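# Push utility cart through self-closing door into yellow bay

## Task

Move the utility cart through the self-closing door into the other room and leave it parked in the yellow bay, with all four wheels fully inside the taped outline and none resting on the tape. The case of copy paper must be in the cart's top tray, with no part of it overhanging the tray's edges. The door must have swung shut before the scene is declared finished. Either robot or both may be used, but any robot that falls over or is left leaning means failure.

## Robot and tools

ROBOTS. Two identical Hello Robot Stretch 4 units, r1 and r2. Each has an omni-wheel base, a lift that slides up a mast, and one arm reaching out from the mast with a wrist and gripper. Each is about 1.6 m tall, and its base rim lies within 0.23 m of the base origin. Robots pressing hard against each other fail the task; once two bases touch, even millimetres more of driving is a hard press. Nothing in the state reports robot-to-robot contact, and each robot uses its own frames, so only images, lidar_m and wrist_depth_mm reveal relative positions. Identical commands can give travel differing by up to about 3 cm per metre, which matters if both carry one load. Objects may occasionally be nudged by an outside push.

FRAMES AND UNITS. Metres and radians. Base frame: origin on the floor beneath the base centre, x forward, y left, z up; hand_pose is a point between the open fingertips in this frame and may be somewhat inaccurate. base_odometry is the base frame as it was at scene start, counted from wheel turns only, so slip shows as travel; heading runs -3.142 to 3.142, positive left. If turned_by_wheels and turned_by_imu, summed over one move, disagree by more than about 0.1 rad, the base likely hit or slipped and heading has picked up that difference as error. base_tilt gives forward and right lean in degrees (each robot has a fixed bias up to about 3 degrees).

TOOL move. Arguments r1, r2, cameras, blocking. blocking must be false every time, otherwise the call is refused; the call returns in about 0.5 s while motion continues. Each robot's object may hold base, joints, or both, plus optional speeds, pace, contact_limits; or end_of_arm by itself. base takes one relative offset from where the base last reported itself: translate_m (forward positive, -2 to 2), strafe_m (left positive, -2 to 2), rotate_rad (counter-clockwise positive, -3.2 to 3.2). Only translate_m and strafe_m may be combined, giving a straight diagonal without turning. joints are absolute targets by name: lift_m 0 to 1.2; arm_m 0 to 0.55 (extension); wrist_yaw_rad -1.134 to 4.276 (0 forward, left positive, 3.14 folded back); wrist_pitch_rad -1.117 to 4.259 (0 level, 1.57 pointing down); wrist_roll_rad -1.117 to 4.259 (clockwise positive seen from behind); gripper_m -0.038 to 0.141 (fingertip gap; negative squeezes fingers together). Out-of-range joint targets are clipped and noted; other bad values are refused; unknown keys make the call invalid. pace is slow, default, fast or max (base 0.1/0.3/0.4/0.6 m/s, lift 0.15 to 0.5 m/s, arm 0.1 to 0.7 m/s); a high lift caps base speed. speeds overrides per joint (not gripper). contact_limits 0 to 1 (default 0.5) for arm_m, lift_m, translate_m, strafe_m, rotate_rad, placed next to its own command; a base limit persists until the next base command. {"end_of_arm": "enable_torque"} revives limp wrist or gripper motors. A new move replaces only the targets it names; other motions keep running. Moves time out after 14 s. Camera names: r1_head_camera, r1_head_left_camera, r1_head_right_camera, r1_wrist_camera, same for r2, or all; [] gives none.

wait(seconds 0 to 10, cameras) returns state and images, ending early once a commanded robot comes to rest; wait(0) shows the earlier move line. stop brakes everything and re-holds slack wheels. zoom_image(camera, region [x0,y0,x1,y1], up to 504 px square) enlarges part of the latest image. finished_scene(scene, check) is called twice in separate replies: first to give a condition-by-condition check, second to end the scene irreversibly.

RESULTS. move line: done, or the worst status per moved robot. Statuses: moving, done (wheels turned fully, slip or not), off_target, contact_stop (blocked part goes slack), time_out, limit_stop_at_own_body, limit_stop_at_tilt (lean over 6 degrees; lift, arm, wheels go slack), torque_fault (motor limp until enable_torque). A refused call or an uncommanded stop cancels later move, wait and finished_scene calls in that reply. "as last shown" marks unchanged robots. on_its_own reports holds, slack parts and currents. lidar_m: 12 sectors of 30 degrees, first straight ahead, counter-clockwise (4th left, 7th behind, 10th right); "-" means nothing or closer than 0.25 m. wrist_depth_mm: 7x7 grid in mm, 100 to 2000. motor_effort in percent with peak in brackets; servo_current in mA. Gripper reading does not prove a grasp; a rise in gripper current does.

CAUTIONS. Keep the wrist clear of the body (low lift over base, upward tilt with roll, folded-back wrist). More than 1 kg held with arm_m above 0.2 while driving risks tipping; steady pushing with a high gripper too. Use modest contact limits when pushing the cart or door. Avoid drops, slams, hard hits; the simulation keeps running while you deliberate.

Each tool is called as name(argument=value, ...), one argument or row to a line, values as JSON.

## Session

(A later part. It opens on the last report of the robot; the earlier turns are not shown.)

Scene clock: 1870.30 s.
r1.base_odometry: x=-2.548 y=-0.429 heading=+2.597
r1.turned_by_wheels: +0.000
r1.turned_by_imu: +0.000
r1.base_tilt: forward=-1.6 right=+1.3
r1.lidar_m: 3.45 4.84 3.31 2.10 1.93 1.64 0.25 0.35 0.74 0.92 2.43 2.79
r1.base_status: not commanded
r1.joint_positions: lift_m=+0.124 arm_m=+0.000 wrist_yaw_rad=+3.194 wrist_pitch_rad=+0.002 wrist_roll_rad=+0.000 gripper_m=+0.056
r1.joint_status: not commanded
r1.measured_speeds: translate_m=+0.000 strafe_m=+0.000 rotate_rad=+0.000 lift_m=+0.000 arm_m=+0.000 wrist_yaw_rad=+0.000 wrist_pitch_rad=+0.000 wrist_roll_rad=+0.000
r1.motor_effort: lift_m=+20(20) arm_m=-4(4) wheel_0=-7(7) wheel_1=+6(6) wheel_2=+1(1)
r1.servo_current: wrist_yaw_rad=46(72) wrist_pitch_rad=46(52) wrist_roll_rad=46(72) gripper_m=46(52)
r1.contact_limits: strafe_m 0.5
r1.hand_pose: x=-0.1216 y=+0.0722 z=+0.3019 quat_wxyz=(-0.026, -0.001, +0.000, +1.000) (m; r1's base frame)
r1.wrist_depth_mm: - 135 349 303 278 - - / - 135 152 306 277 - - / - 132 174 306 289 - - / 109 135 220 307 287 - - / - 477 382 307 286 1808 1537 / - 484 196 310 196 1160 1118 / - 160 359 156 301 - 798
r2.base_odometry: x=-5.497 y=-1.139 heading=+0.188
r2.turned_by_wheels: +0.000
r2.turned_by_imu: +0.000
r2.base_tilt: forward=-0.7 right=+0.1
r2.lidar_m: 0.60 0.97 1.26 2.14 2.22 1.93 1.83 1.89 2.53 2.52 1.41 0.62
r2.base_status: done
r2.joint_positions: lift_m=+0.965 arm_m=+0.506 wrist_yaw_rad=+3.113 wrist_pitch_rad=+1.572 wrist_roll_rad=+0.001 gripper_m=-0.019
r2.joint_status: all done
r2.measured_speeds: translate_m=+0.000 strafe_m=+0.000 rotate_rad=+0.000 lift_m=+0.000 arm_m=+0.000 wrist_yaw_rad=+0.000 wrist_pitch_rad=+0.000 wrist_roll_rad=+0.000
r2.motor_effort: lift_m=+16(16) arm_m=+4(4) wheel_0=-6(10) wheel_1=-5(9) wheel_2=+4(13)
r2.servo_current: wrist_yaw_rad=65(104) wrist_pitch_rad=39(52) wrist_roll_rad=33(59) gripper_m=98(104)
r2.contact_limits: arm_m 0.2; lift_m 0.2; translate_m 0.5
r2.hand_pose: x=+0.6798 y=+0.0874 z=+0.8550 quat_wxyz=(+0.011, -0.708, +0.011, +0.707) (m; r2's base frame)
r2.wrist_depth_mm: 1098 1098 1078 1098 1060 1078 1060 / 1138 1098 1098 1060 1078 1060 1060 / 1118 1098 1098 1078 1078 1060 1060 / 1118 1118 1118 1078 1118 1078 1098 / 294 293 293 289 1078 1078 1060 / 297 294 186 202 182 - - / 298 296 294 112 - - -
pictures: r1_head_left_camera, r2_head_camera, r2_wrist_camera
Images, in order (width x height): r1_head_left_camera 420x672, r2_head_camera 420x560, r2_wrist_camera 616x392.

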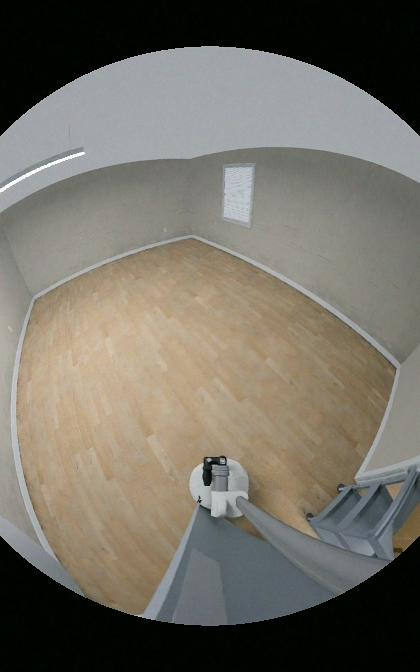

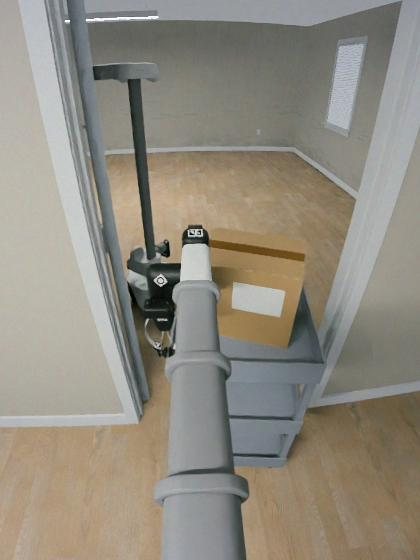

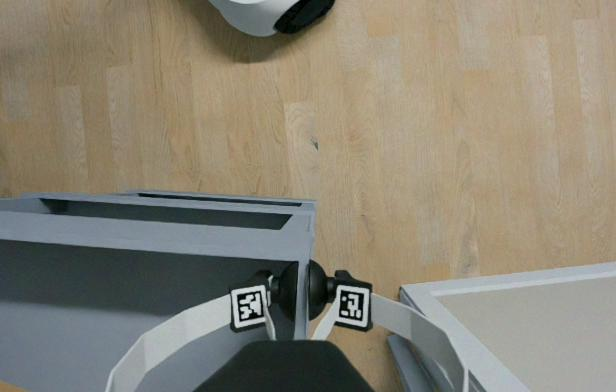

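move(
  blocking=false,
  cameras=[],
  r2={"joints": {"gripper_m": 0.07}},
)

wait(
  seconds=1.5,
  cameras=["r2_wrist_camera"],
)

move(
  blocking=false,
  cameras=[],
  r2={"joints": {"lift_m": 1.19}},
)

wait(
  seconds=3,
  cameras=["r2_wrist_camera"],
)

Scene clock: 1904.87 s.
move: r2 moving
r1.base_odometry: x=-2.548 y=-0.429 heading=+2.597
r1.turned_by_wheels: +0.000
r1.turned_by_imu: +0.000
r1.base_tilt: forward=-1.6 right=+1.3
r1.lidar_m: 3.44 4.83 3.29 2.11 1.93 1.64 0.25 0.35 0.76 0.95 2.41 2.80
r1.base_status: not commanded
r1.joint_positions: lift_m=+0.124 arm_m=+0.000 wrist_yaw_rad=+3.194 wrist_pitch_rad=+0.002 wrist_roll_rad=+0.000 gripper_m=+0.056
r1.joint_status: not commanded
r1.measured_speeds: translate_m=+0.000 strafe_m=+0.000 rotate_rad=+0.000 lift_m=+0.000 arm_m=+0.000 wrist_yaw_rad=+0.000 wrist_pitch_rad=+0.000 wrist_roll_rad=+0.000
r1.motor_effort: lift_m=+19(20) arm_m=-4(4) wheel_0=-6(7) wheel_1=+6(6) wheel_2=+1(1)
r1.servo_current: wrist_yaw_rad=59(78) wrist_pitch_rad=39(52) wrist_roll_rad=59(59) gripper_m=46(46)
r1.contact_limits: strafe_m 0.5
r1.hand_pose: x=-0.1216 y=+0.0722 z=+0.3019 quat_wxyz=(-0.026, -0.001, +0.000, +1.000) (m; r1's base frame)
r1.wrist_depth_mm: - 135 349 303 278 - - / - 135 152 306 277 - - / - 132 173 306 289 - - / 109 136 220 306 286 - - / - 477 382 310 286 1808 1537 / - 484 196 310 196 1160 1118 / - 159 362 156 301 - 798
r2.base_odometry: x=-5.497 y=-1.139 heading=+0.188
r2.turned_by_wheels: +0.000
r2.turned_by_imu: +0.001
r2.base_tilt: forward=-0.7 right=+0.1
r2.lidar_m: 0.62 0.95 1.28 2.15 2.21 1.95 1.83 1.89 2.51 2.53 1.40 0.62
r2.base_status: not commanded
r2.joint_positions: lift_m=+0.965 arm_m=+0.506 wrist_yaw_rad=+3.115 wrist_pitch_rad=+1.572 wrist_roll_rad=+0.001 gripper_m=+0.005
r2.joint_status: gripper_m moving
r2.measured_speeds: translate_m=+0.000 strafe_m=+0.000 rotate_rad=+0.000 lift_m=+0.000 arm_m=+0.000 wrist_yaw_rad=+0.008 wrist_pitch_rad=+0.000 wrist_roll_rad=+0.000
r2.motor_effort: lift_m=+16(16) arm_m=+4(4) wheel_0=-6(6) wheel_1=-5(6) wheel_2=+4(4)
r2.servo_current: wrist_yaw_rad=52(65) wrist_pitch_rad=39(39) wrist_roll_rad=39(52) gripper_m=85(104)
r2.contact_limits: arm_m 0.2; lift_m 0.2; translate_m 0.5
r2.hand_pose: x=+0.6796 y=+0.0874 z=+0.8550 quat_wxyz=(+0.010, -0.708, +0.010, +0.707) (m; r2's base frame)
r2.wrist_depth_mm: 1118 1118 1060 1078 1060 1078 1060 / 1118 1098 1098 1042 1060 1078 1060 / 1098 1118 1098 1078 1098 1078 1060 / 1098 1118 1138 1098 1098 1078 1078 / 296 293 291 289 1078 1078 1078 / 294 294 190 195 178 - - / 297 296 293 112 - - -
pictures: none
No camera images: "cameras" was empty.

Scene clock: 1906.00 s.
earlier move: r2 done
r1.base_odometry: x=-2.548 y=-0.429 heading=+2.597
r1.turned_by_wheels: +0.000
r1.turned_by_imu: +0.000
r1.base_tilt: forward=-1.6 right=+1.3
r1.lidar_m: 3.44 4.81 3.29 2.12 1.94 1.59 0.25 0.34 0.74 0.95 2.37 2.80
r1.base_status: not commanded
r1.joint_positions: lift_m=+0.124 arm_m=+0.000 wrist_yaw_rad=+3.194 wrist_pitch_rad=+0.002 wrist_roll_rad=+0.000 gripper_m=+0.056
r1.joint_status: not commanded
r1.measured_speeds: translate_m=+0.000 strafe_m=+0.000 rotate_rad=+0.000 lift_m=+0.000 arm_m=+0.000 wrist_yaw_rad=+0.000 wrist_pitch_rad=+0.000 wrist_roll_rad=+0.000
r1.motor_effort: lift_m=+20(20) arm_m=-4(4) wheel_0=-6(7) wheel_1=+5(6) wheel_2=+1(1)
r1.servo_current: wrist_yaw_rad=52(78) wrist_pitch_rad=39(52) wrist_roll_rad=52(72) gripper_m=39(46)
r1.contact_limits: strafe_m 0.5
r1.hand_pose: x=-0.1216 y=+0.0722 z=+0.3019 quat_wxyz=(-0.026, -0.001, +0.000, +1.000) (m; r1's base frame)
r1.wrist_depth_mm: - 135 347 303 277 - - / - 135 152 304 276 - - / - 132 174 306 287 - - / 109 136 220 307 286 - - / - 480 382 309 286 1808 1499 / - 484 196 310 196 1160 1118 / - 159 362 156 300 - 798
r2.base_odometry: x=-5.497 y=-1.139 heading=+0.188
r2.turned_by_wheels: +0.000
r2.turned_by_imu: +0.000
r2.base_tilt: forward=-0.6 right=+0.1
r2.lidar_m: 0.60 0.95 1.26 2.14 2.23 1.94 1.82 1.87 2.48 2.50 1.42 0.62
r2.base_status: not commanded
r2.joint_positions: lift_m=+0.965 arm_m=+0.506 wrist_yaw_rad=+3.117 wrist_pitch_rad=+1.572 wrist_roll_rad=+0.001 gripper_m=+0.070
r2.joint_status: all done
r2.measured_speeds: translate_m=+0.000 strafe_m=+0.000 rotate_rad=+0.000 lift_m=+0.000 arm_m=+0.000 wrist_yaw_rad=+0.000 wrist_pitch_rad=+0.000 wrist_roll_rad=+0.000
r2.motor_effort: lift_m=+16(16) arm_m=+4(4) wheel_0=-5(6) wheel_1=-4(6) wheel_2=+4(4)
r2.servo_current: wrist_yaw_rad=52(65) wrist_pitch_rad=39(46) wrist_roll_rad=46(59) gripper_m=52(117)
r2.contact_limits: arm_m 0.2; lift_m 0.2; translate_m 0.5
r2.hand_pose: x=+0.6794 y=+0.0874 z=+0.8550 quat_wxyz=(+0.009, -0.708, +0.009, +0.707) (m; r2's base frame)
r2.wrist_depth_mm: 1098 1118 1078 1098 1060 1078 1078 / 1118 1118 1098 1098 1078 1078 1042 / 1138 1098 1098 1118 1078 1060 1078 / 1118 1098 1118 1098 1078 1060 1078 / 293 293 290 1078 1078 1078 1098 / 297 291 194 291 190 - - / 298 293 293 112 - - -
wait: 1.13 of 1.5 s (r2 has come to rest)
pictures: r2_wrist_camera
Images, in order (width x height): r2_wrist_camera 616x392.

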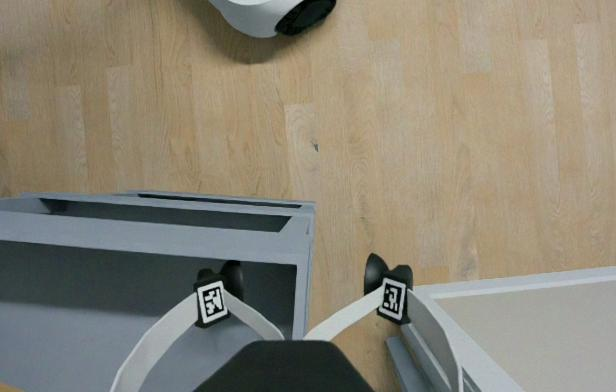

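Scene clock: 1906.50 s.
move: r2 moving
r1.base_odometry: x=-2.548 y=-0.429 heading=+2.597
r1.turned_by_wheels: +0.000
r1.turned_by_imu: +0.000
r1.base_tilt: forward=-1.5 right=+1.3
r1.lidar_m: 3.47 4.81 3.30 2.13 1.92 1.58 0.25 0.36 0.76 0.93 2.42 2.78
r1.base_status: not commanded
r1.joint_positions: lift_m=+0.124 arm_m=+0.000 wrist_yaw_rad=+3.194 wrist_pitch_rad=+0.002 wrist_roll_rad=+0.000 gripper_m=+0.056
r1.joint_status: not commanded
r1.measured_speeds: translate_m=+0.000 strafe_m=+0.000 rotate_rad=+0.000 lift_m=+0.000 arm_m=+0.000 wrist_yaw_rad=+0.000 wrist_pitch_rad=+0.000 wrist_roll_rad=+0.000
r1.motor_effort: lift_m=+20(20) arm_m=-4(4) wheel_0=-7(7) wheel_1=+6(6) wheel_2=+1(1)
r1.servo_current: wrist_yaw_rad=59(65) wrist_pitch_rad=46(46) wrist_roll_rad=46(72) gripper_m=46(46)
r1.contact_limits: strafe_m 0.5
r1.hand_pose: x=-0.1216 y=+0.0722 z=+0.3019 quat_wxyz=(-0.026, -0.001, +0.000, +1.000) (m; r1's base frame)
r1.wrist_depth_mm: - 135 349 301 277 - - / - 135 152 304 276 - - / - 132 174 306 289 - - / 109 136 220 307 287 - - / - 477 379 309 286 1808 1576 / - 484 197 312 196 1160 1118 / - 160 362 156 300 - 798
r2.base_odometry: x=-5.497 y=-1.139 heading=+0.188
r2.turned_by_wheels: +0.000
r2.turned_by_imu: +0.000
r2.base_tilt: forward=-0.7 right=+0.1
r2.lidar_m: 0.61 0.93 1.29 2.15 2.23 1.95 1.81 1.89 2.51 2.51 1.39 0.64
r2.base_status: not commanded
r2.joint_positions: lift_m=+1.003 arm_m=+0.506 wrist_yaw_rad=+3.117 wrist_pitch_rad=+1.572 wrist_roll_rad=+0.001 gripper_m=+0.070
r2.joint_status: lift_m moving
r2.measured_speeds: translate_m=+0.000 strafe_m=+0.000 rotate_rad=+0.000 lift_m=+0.146 arm_m=+0.000 wrist_yaw_rad=+0.000 wrist_pitch_rad=+0.000 wrist_roll_rad=+0.000
r2.motor_effort: lift_m=+24(26) arm_m=+4(4) wheel_0=-4(5) wheel_1=-4(4) wheel_2=+4(4)
r2.servo_current: wrist_yaw_rad=39(59) wrist_pitch_rad=39(46) wrist_roll_rad=59(59) gripper_m=52(52)
r2.contact_limits: arm_m 0.2; translate_m 0.5
r2.hand_pose: x=+0.6794 y=+0.0874 z=+0.8926 quat_wxyz=(+0.009, -0.708, +0.009, +0.707) (m; r2's base frame)
r2.wrist_depth_mm: 1118 1138 1138 1118 1118 1098 1098 / 1160 1138 1118 1118 1118 1098 1078 / 1138 1138 1098 1118 1118 1118 1118 / 1160 1138 1138 1118 1118 1118 1098 / 327 325 320 1138 1098 1098 1098 / 327 325 194 322 190 - - / 329 325 324 112 - - -
pictures: none
No camera images: "cameras" was empty.

Scene clock: 1908.00 s.
earlier move: r2 done
r1.base_odometry: x=-2.548 y=-0.429 heading=+2.597
r1.turned_by_wheels: +0.000
r1.turned_by_imu: +0.000
r1.base_tilt: forward=-1.5 right=+1.3
r1.lidar_m: 3.48 4.83 3.29 2.16 1.94 1.59 0.25 0.34 0.74 0.98 2.42 2.80
r1.base_status: not commanded
r1.joint_positions: lift_m=+0.124 arm_m=+0.000 wrist_yaw_rad=+3.194 wrist_pitch_rad=+0.002 wrist_roll_rad=+0.000 gripper_m=+0.056
r1.joint_status: not commanded
r1.measured_speeds: translate_m=+0.000 strafe_m=+0.000 rotate_rad=+0.000 lift_m=+0.000 arm_m=+0.000 wrist_yaw_rad=+0.000 wrist_pitch_rad=+0.000 wrist_roll_rad=+0.000
r1.motor_effort: lift_m=+20(20) arm_m=-4(4) wheel_0=-7(7) wheel_1=+6(6) wheel_2=+1(1)
r1.servo_current: wrist_yaw_rad=52(65) wrist_pitch_rad=39(46) wrist_roll_rad=52(72) gripper_m=33(46)
r1.contact_limits: strafe_m 0.5
r1.hand_pose: x=-0.1216 y=+0.0722 z=+0.3019 quat_wxyz=(-0.026, -0.001, +0.000, +1.000) (m; r1's base frame)
r1.wrist_depth_mm: - 135 347 303 278 - - / - 135 152 304 276 - - / - 132 173 306 287 - - / 109 135 220 307 287 - - / - 477 382 309 286 1808 1537 / - 484 197 310 196 1160 1118 / - 159 362 156 300 - 798
r2.base_odometry: x=-5.497 y=-1.139 heading=+0.188
r2.turned_by_wheels: +0.000
r2.turned_by_imu: +0.000
r2.base_tilt: forward=-0.7 right=+0.1
r2.lidar_m: 0.62 0.95 1.28 2.15 2.18 1.94 1.82 1.87 2.49 2.50 1.41 0.63
r2.base_status: not commanded
r2.joint_positions: lift_m=+1.190 arm_m=+0.506 wrist_yaw_rad=+3.117 wrist_pitch_rad=+1.572 wrist_roll_rad=+0.001 gripper_m=+0.070
r2.joint_status: all done
r2.measured_speeds: translate_m=+0.000 strafe_m=+0.000 rotate_rad=+0.000 lift_m=+0.000 arm_m=+0.000 wrist_yaw_rad=+0.000 wrist_pitch_rad=+0.000 wrist_roll_rad=+0.000
r2.motor_effort: lift_m=+21(26) arm_m=+4(4) wheel_0=-4(5) wheel_1=-4(4) wheel_2=+4(4)
r2.servo_current: wrist_yaw_rad=46(59) wrist_pitch_rad=39(46) wrist_roll_rad=52(65) gripper_m=52(59)
r2.contact_limits: arm_m 0.2; translate_m 0.5
r2.hand_pose: x=+0.6794 y=+0.0874 z=+1.0795 quat_wxyz=(+0.009, -0.708, +0.009, +0.707) (m; r2's base frame)
r2.wrist_depth_mm: 1336 1336 1336 1098 1308 1336 1255 / 1336 1308 1336 1308 1308 1308 1281 / 1366 1336 1336 1336 1308 1281 1281 / 1366 1336 1308 1336 1308 1281 1308 / - - - 517 1308 1336 1308 / 439 488 190 1336 190 - - / 353 373 455 112 - - -
wait: 1.50 of 3 s (r2 has come to rest)
pictures: r2_wrist_camera
Images, in order (width x height): r2_wrist_camera 616x392.

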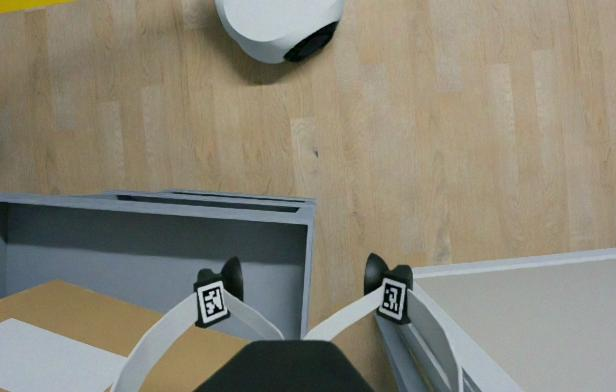

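move(
  blocking=false,
  cameras=[],
  r2={"joints": {"arm_m": 0.12, "wrist_yaw_rad": 1.484}},
)

wait(
  seconds=0.5,
  cameras=[],
)

move(
  blocking=false,
  cameras=[],
  r2={"base": {"translate_m": 0.2515, "strafe_m": -0.1195}, "contact_limits": {"translate_m": 0.3}},
)

wait(
  seconds=3,
  cameras=["r2_wrist_camera", "r2_head_camera"],
)

Scene clock: 1980.13 s.
move: r2 moving
r1.base_odometry: x=-2.548 y=-0.429 heading=+2.597
r1.turned_by_wheels: +0.000
r1.turned_by_imu: +0.000
r1.base_tilt: forward=-1.6 right=+1.3
r1.lidar_m: 3.47 4.82 3.32 2.15 1.92 1.61 0.25 0.34 0.75 0.96 2.40 2.80
r1.base_status: not commanded
r1.joint_positions: lift_m=+0.124 arm_m=+0.000 wrist_yaw_rad=+3.194 wrist_pitch_rad=+0.002 wrist_roll_rad=+0.000 gripper_m=+0.056
r1.joint_status: not commanded
r1.measured_speeds: translate_m=+0.000 strafe_m=+0.000 rotate_rad=+0.000 lift_m=+0.000 arm_m=+0.000 wrist_yaw_rad=+0.000 wrist_pitch_rad=+0.000 wrist_roll_rad=+0.000
r1.motor_effort: lift_m=+20(20) arm_m=-3(4) wheel_0=-6(7) wheel_1=+6(6) wheel_2=+1(1)
r1.servo_current: wrist_yaw_rad=52(52) wrist_pitch_rad=39(46) wrist_roll_rad=39(65) gripper_m=39(46)
r1.contact_limits: strafe_m 0.5
r1.hand_pose: x=-0.1216 y=+0.0722 z=+0.3019 quat_wxyz=(-0.026, -0.001, +0.000, +1.000) (m; r1's base frame)
r1.wrist_depth_mm: - 135 349 303 278 - - / - 135 152 306 276 - - / - 132 173 306 289 - - / 109 136 220 307 287 - - / - 477 382 309 286 1808 1576 / - 484 197 310 195 1160 1118 / - 160 362 156 301 - 798
r2.base_odometry: x=-5.497 y=-1.139 heading=+0.188
r2.turned_by_wheels: +0.000
r2.turned_by_imu: +0.001
r2.base_tilt: forward=-0.7 right=+0.1
r2.lidar_m: 0.61 0.96 1.29 2.13 2.25 1.94 1.82 1.88 2.49 2.49 1.40 0.63
r2.base_status: not commanded
r2.joint_positions: lift_m=+1.190 arm_m=+0.455 wrist_yaw_rad=+2.557 wrist_pitch_rad=+1.572 wrist_roll_rad=+0.001 gripper_m=+0.070
r2.joint_status: arm_m moving; wrist_yaw_rad moving
r2.measured_speeds: translate_m=+0.000 strafe_m=+0.000 rotate_rad=+0.000 lift_m=+0.000 arm_m=-0.195 wrist_yaw_rad=-1.743 wrist_pitch_rad=+0.000 wrist_roll_rad=+0.000
r2.motor_effort: lift_m=+21(21) arm_m=-6(11) wheel_0=-4(5) wheel_1=-4(4) wheel_2=+4(5)
r2.servo_current: wrist_yaw_rad=124(143) wrist_pitch_rad=46(46) wrist_roll_rad=52(52) gripper_m=52(52)
r2.contact_limits: translate_m 0.5
r2.hand_pose: x=+0.6749 y=+0.0727 z=+1.0795 quat_wxyz=(+0.204, -0.677, +0.204, +0.676) (m; r2's base frame)
r2.wrist_depth_mm: 1366 1138 1098 1308 1336 1308 1255 / 1366 1336 1281 1308 1308 1336 1308 / 1366 1366 1336 1281 1336 1308 1308 / 1366 1366 1336 1336 1308 1281 - / 1336 1366 1336 517 1336 - - / 1366 1366 190 517 189 809 530 / 525 127 - 112 1336 1336 -
pictures: none
No camera images: "cameras" was empty.

Scene clock: 1980.63 s.
earlier move: r2 moving
r1.base_odometry: x=-2.548 y=-0.429 heading=+2.597
r1.turned_by_wheels: +0.000
r1.turned_by_imu: +0.000
r1.base_tilt: forward=-1.6 right=+1.3
r1.lidar_m: 3.46 4.81 3.30 2.14 1.93 1.61 0.25 0.35 0.75 0.97 2.40 2.80
r1.base_status: not commanded
r1.joint_positions: lift_m=+0.124 arm_m=+0.000 wrist_yaw_rad=+3.194 wrist_pitch_rad=+0.002 wrist_roll_rad=+0.000 gripper_m=+0.056
r1.joint_status: not commanded
r1.measured_speeds: translate_m=+0.000 strafe_m=+0.000 rotate_rad=+0.000 lift_m=+0.000 arm_m=+0.000 wrist_yaw_rad=+0.000 wrist_pitch_rad=+0.000 wrist_roll_rad=+0.000
r1.motor_effort: lift_m=+19(20) arm_m=-3(4) wheel_0=-6(7) wheel_1=+5(6) wheel_2=+1(1)
r1.servo_current: wrist_yaw_rad=46(59) wrist_pitch_rad=46(46) wrist_roll_rad=52(65) gripper_m=39(46)
r1.contact_limits: strafe_m 0.5
r1.hand_pose: x=-0.1216 y=+0.0722 z=+0.3019 quat_wxyz=(-0.026, -0.001, +0.000, +1.000) (m; r1's base frame)
r1.wrist_depth_mm: - 135 347 301 277 - - / - 135 152 304 277 - - / - 132 174 306 289 - - / 109 136 220 307 286 - - / - 480 382 310 287 1808 1537 / - 488 196 310 196 1160 1118 / - 160 362 156 301 - 788
r2.base_odometry: x=-5.497 y=-1.139 heading=+0.188
r2.turned_by_wheels: +0.000
r2.turned_by_imu: +0.000
r2.base_tilt: forward=-0.7 right=+0.0
r2.lidar_m: 0.59 0.93 1.28 2.14 2.22 1.97 1.81 1.89 2.51 2.51 1.38 0.63
r2.base_status: not commanded
r2.joint_positions: lift_m=+1.190 arm_m=+0.305 wrist_yaw_rad=+1.687 wrist_pitch_rad=+1.572 wrist_roll_rad=+0.001 gripper_m=+0.070
r2.joint_status: arm_m moving; wrist_yaw_rad moving
r2.measured_speeds: translate_m=+0.000 strafe_m=+0.000 rotate_rad=+0.000 lift_m=+0.000 arm_m=-0.386 wrist_yaw_rad=-1.736 wrist_pitch_rad=+0.000 wrist_roll_rad=+0.000
r2.motor_effort: lift_m=+21(21) arm_m=-5(12) wheel_0=-4(5) wheel_1=-4(4) wheel_2=+4(5)
r2.servo_current: wrist_yaw_rad=130(156) wrist_pitch_rad=46(46) wrist_roll_rad=52(52) gripper_m=46(52)
r2.contact_limits: translate_m 0.5
r2.hand_pose: x=+0.5626 y=+0.0097 z=+1.0795 quat_wxyz=(+0.470, -0.528, +0.471, +0.528) (m; r2's base frame)
r2.wrist_depth_mm: 1336 1336 1281 1308 1281 - - / 1366 1336 1366 1308 1308 - 723 / 1336 1138 1308 1336 1336 1308 1281 / 1366 1138 1308 1366 521 1308 1308 / 1397 1366 1336 1308 512 508 500 / 1397 1366 192 1308 190 473 387 / 1397 1366 1336 112 517 433 347
wait: 0.50 s; no rest
pictures: none
No camera images: "cameras" was empty.

Scene clock: 1981.13 s.
earlier move: r2 moving
move: r2 moving
r1.base_odometry: x=-2.548 y=-0.429 heading=+2.597
r1.turned_by_wheels: +0.000
r1.turned_by_imu: +0.000
r1.base_tilt: forward=-1.6 right=+1.3
r1.lidar_m: 3.47 4.83 3.31 2.11 1.92 1.59 0.25 0.32 0.75 0.96 2.44 2.79
r1.base_status: not commanded
r1.joint_positions: lift_m=+0.124 arm_m=+0.000 wrist_yaw_rad=+3.194 wrist_pitch_rad=+0.002 wrist_roll_rad=+0.000 gripper_m=+0.056
r1.joint_status: not commanded
r1.measured_speeds: translate_m=+0.000 strafe_m=+0.000 rotate_rad=+0.000 lift_m=+0.000 arm_m=+0.000 wrist_yaw_rad=+0.000 wrist_pitch_rad=+0.000 wrist_roll_rad=+0.000
r1.motor_effort: lift_m=+20(20) arm_m=-4(4) wheel_0=-7(7) wheel_1=+5(6) wheel_2=+1(1)
r1.servo_current: wrist_yaw_rad=46(59) wrist_pitch_rad=39(46) wrist_roll_rad=46(59) gripper_m=46(46)
r1.contact_limits: strafe_m 0.5
r1.hand_pose: x=-0.1216 y=+0.0722 z=+0.3019 quat_wxyz=(-0.026, -0.001, +0.000, +1.000) (m; r1's base frame)
r1.wrist_depth_mm: - 135 349 303 277 - - / - 135 152 304 276 - - / - 132 174 306 289 - - / 109 136 220 307 287 - - / - 477 379 309 286 1808 1576 / - 488 197 310 195 1160 1098 / - 159 364 156 300 - 798
r2.base_odometry: x=-5.463 y=-1.148 heading=+0.188
r2.turned_by_wheels: +0.000
r2.turned_by_imu: +0.000
r2.base_tilt: forward=-0.7 right=+0.1
r2.lidar_m: 0.56 0.94 1.25 2.18 2.25 1.99 1.85 1.93 2.55 2.51 1.35 0.58
r2.base_status: translate_m moving; strafe_m moving
r2.joint_positions: lift_m=+1.190 arm_m=+0.163 wrist_yaw_rad=+1.487 wrist_pitch_rad=+1.572 wrist_roll_rad=+0.001 gripper_m=+0.070
r2.joint_status: arm_m moving; wrist_yaw_rad moving
r2.measured_speeds: translate_m=+0.120 strafe_m=-0.057 rotate_rad=-0.002 lift_m=+0.000 arm_m=-0.191 wrist_yaw_rad=+0.000 wrist_pitch_rad=+0.000 wrist_roll_rad=+0.000
r2.motor_effort: lift_m=+21(21) arm_m=-7(12) wheel_0=+11(12) wheel_1=+6(7) wheel_2=-12(13)
r2.servo_current: wrist_yaw_rad=65(85) wrist_pitch_rad=39(39) wrist_roll_rad=46(59) gripper_m=52(52)
r2.contact_limits: translate_m 0.3
r2.hand_pose: x=+0.4207 y=-0.0077 z=+1.0795 quat_wxyz=(+0.520, -0.479, +0.521, +0.478) (m; r2's base frame)
r2.wrist_depth_mm: 1308 1366 1308 1336 1308 - - / 1366 1366 1308 1308 1281 1336 1281 / 1366 1336 1336 1308 1308 508 504 / 1336 1118 1118 1308 1308 500 500 / 1366 1118 1118 1336 1182 508 504 / 1366 1366 193 1336 191 512 508 / 1397 1336 1366 112 - - 496
pictures: none
No camera images: "cameras" was empty.

Scene clock: 1982.93 s.
earlier move: r2 done
r1.base_odometry: x=-2.548 y=-0.429 heading=+2.597
r1.turned_by_wheels: +0.000
r1.turned_by_imu: +0.000
r1.base_tilt: forward=-1.6 right=+1.3
r1.lidar_m: 3.46 4.83 3.29 2.14 1.92 1.62 0.25 0.35 0.75 0.97 2.44 2.79
r1.base_status: not commanded
r1.joint_positions: lift_m=+0.124 arm_m=+0.000 wrist_yaw_rad=+3.194 wrist_pitch_rad=+0.002 wrist_roll_rad=+0.000 gripper_m=+0.056
r1.joint_status: not commanded
r1.measured_speeds: translate_m=+0.000 strafe_m=+0.000 rotate_rad=+0.000 lift_m=+0.000 arm_m=+0.000 wrist_yaw_rad=+0.000 wrist_pitch_rad=+0.000 wrist_roll_rad=+0.000
r1.motor_effort: lift_m=+20(20) arm_m=-3(4) wheel_0=-7(7) wheel_1=+6(6) wheel_2=+1(1)
r1.servo_current: wrist_yaw_rad=39(72) wrist_pitch_rad=46(46) wrist_roll_rad=65(65) gripper_m=33(46)
r1.contact_limits: strafe_m 0.5
r1.hand_pose: x=-0.1216 y=+0.0722 z=+0.3019 quat_wxyz=(-0.026, -0.001, +0.000, +1.000) (m; r1's base frame)
r1.wrist_depth_mm: - 135 349 301 277 - - / - 135 152 304 276 - - / - 132 173 306 287 - - / 109 135 220 307 287 - - / - 477 382 310 286 1863 1499 / - 484 196 310 196 1160 1098 / - 159 364 156 301 - 798
r2.base_odometry: x=-5.227 y=-1.209 heading=+0.188
r2.turned_by_wheels: +0.000
r2.turned_by_imu: +0.001
r2.base_tilt: forward=-0.7 right=+0.1
r2.lidar_m: 0.34 0.39 0.94 2.29 2.34 2.21 2.07 2.15 2.52 2.39 1.04 0.37
r2.base_status: done
r2.joint_positions: lift_m=+1.190 arm_m=+0.120 wrist_yaw_rad=+1.487 wrist_pitch_rad=+1.572 wrist_roll_rad=+0.001 gripper_m=+0.070
r2.joint_status: all done
r2.measured_speeds: translate_m=+0.000 strafe_m=+0.000 rotate_rad=+0.000 lift_m=+0.000 arm_m=+0.000 wrist_yaw_rad=+0.000 wrist_pitch_rad=+0.000 wrist_roll_rad=+0.000
r2.motor_effort: lift_m=+21(21) arm_m=-7(12) wheel_0=+2(12) wheel_1=+4(7) wheel_2=-3(13)
r2.servo_current: wrist_yaw_rad=59(85) wrist_pitch_rad=39(46) wrist_roll_rad=52(59) gripper_m=52(59)
r2.contact_limits: translate_m 0.3
r2.hand_pose: x=+0.3782 y=-0.0077 z=+1.0796 quat_wxyz=(+0.520, -0.479, +0.521, +0.478) (m; r2's base frame)
r2.wrist_depth_mm: 1336 1336 1308 1336 1308 1025 1281 / 1336 1366 1336 1281 508 504 286 / 1336 1336 1308 1308 508 413 277 / 1366 1118 1098 1336 512 382 258 / 1366 1336 1118 1366 512 351 250 / 1336 1366 192 1336 190 309 236 / 1397 1366 1366 112 - 270 232
wait: 1.80 of 3 s (r2 has come to rest)
pictures: r2_head_camera, r2_wrist_camera
Images, in order (width x height): r2_head_camera 420x560, r2_wrist_camera 616x392.

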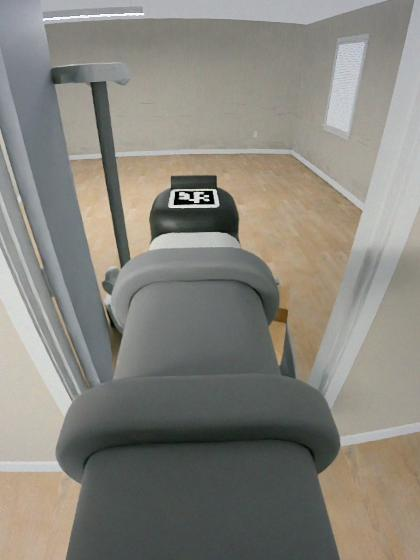

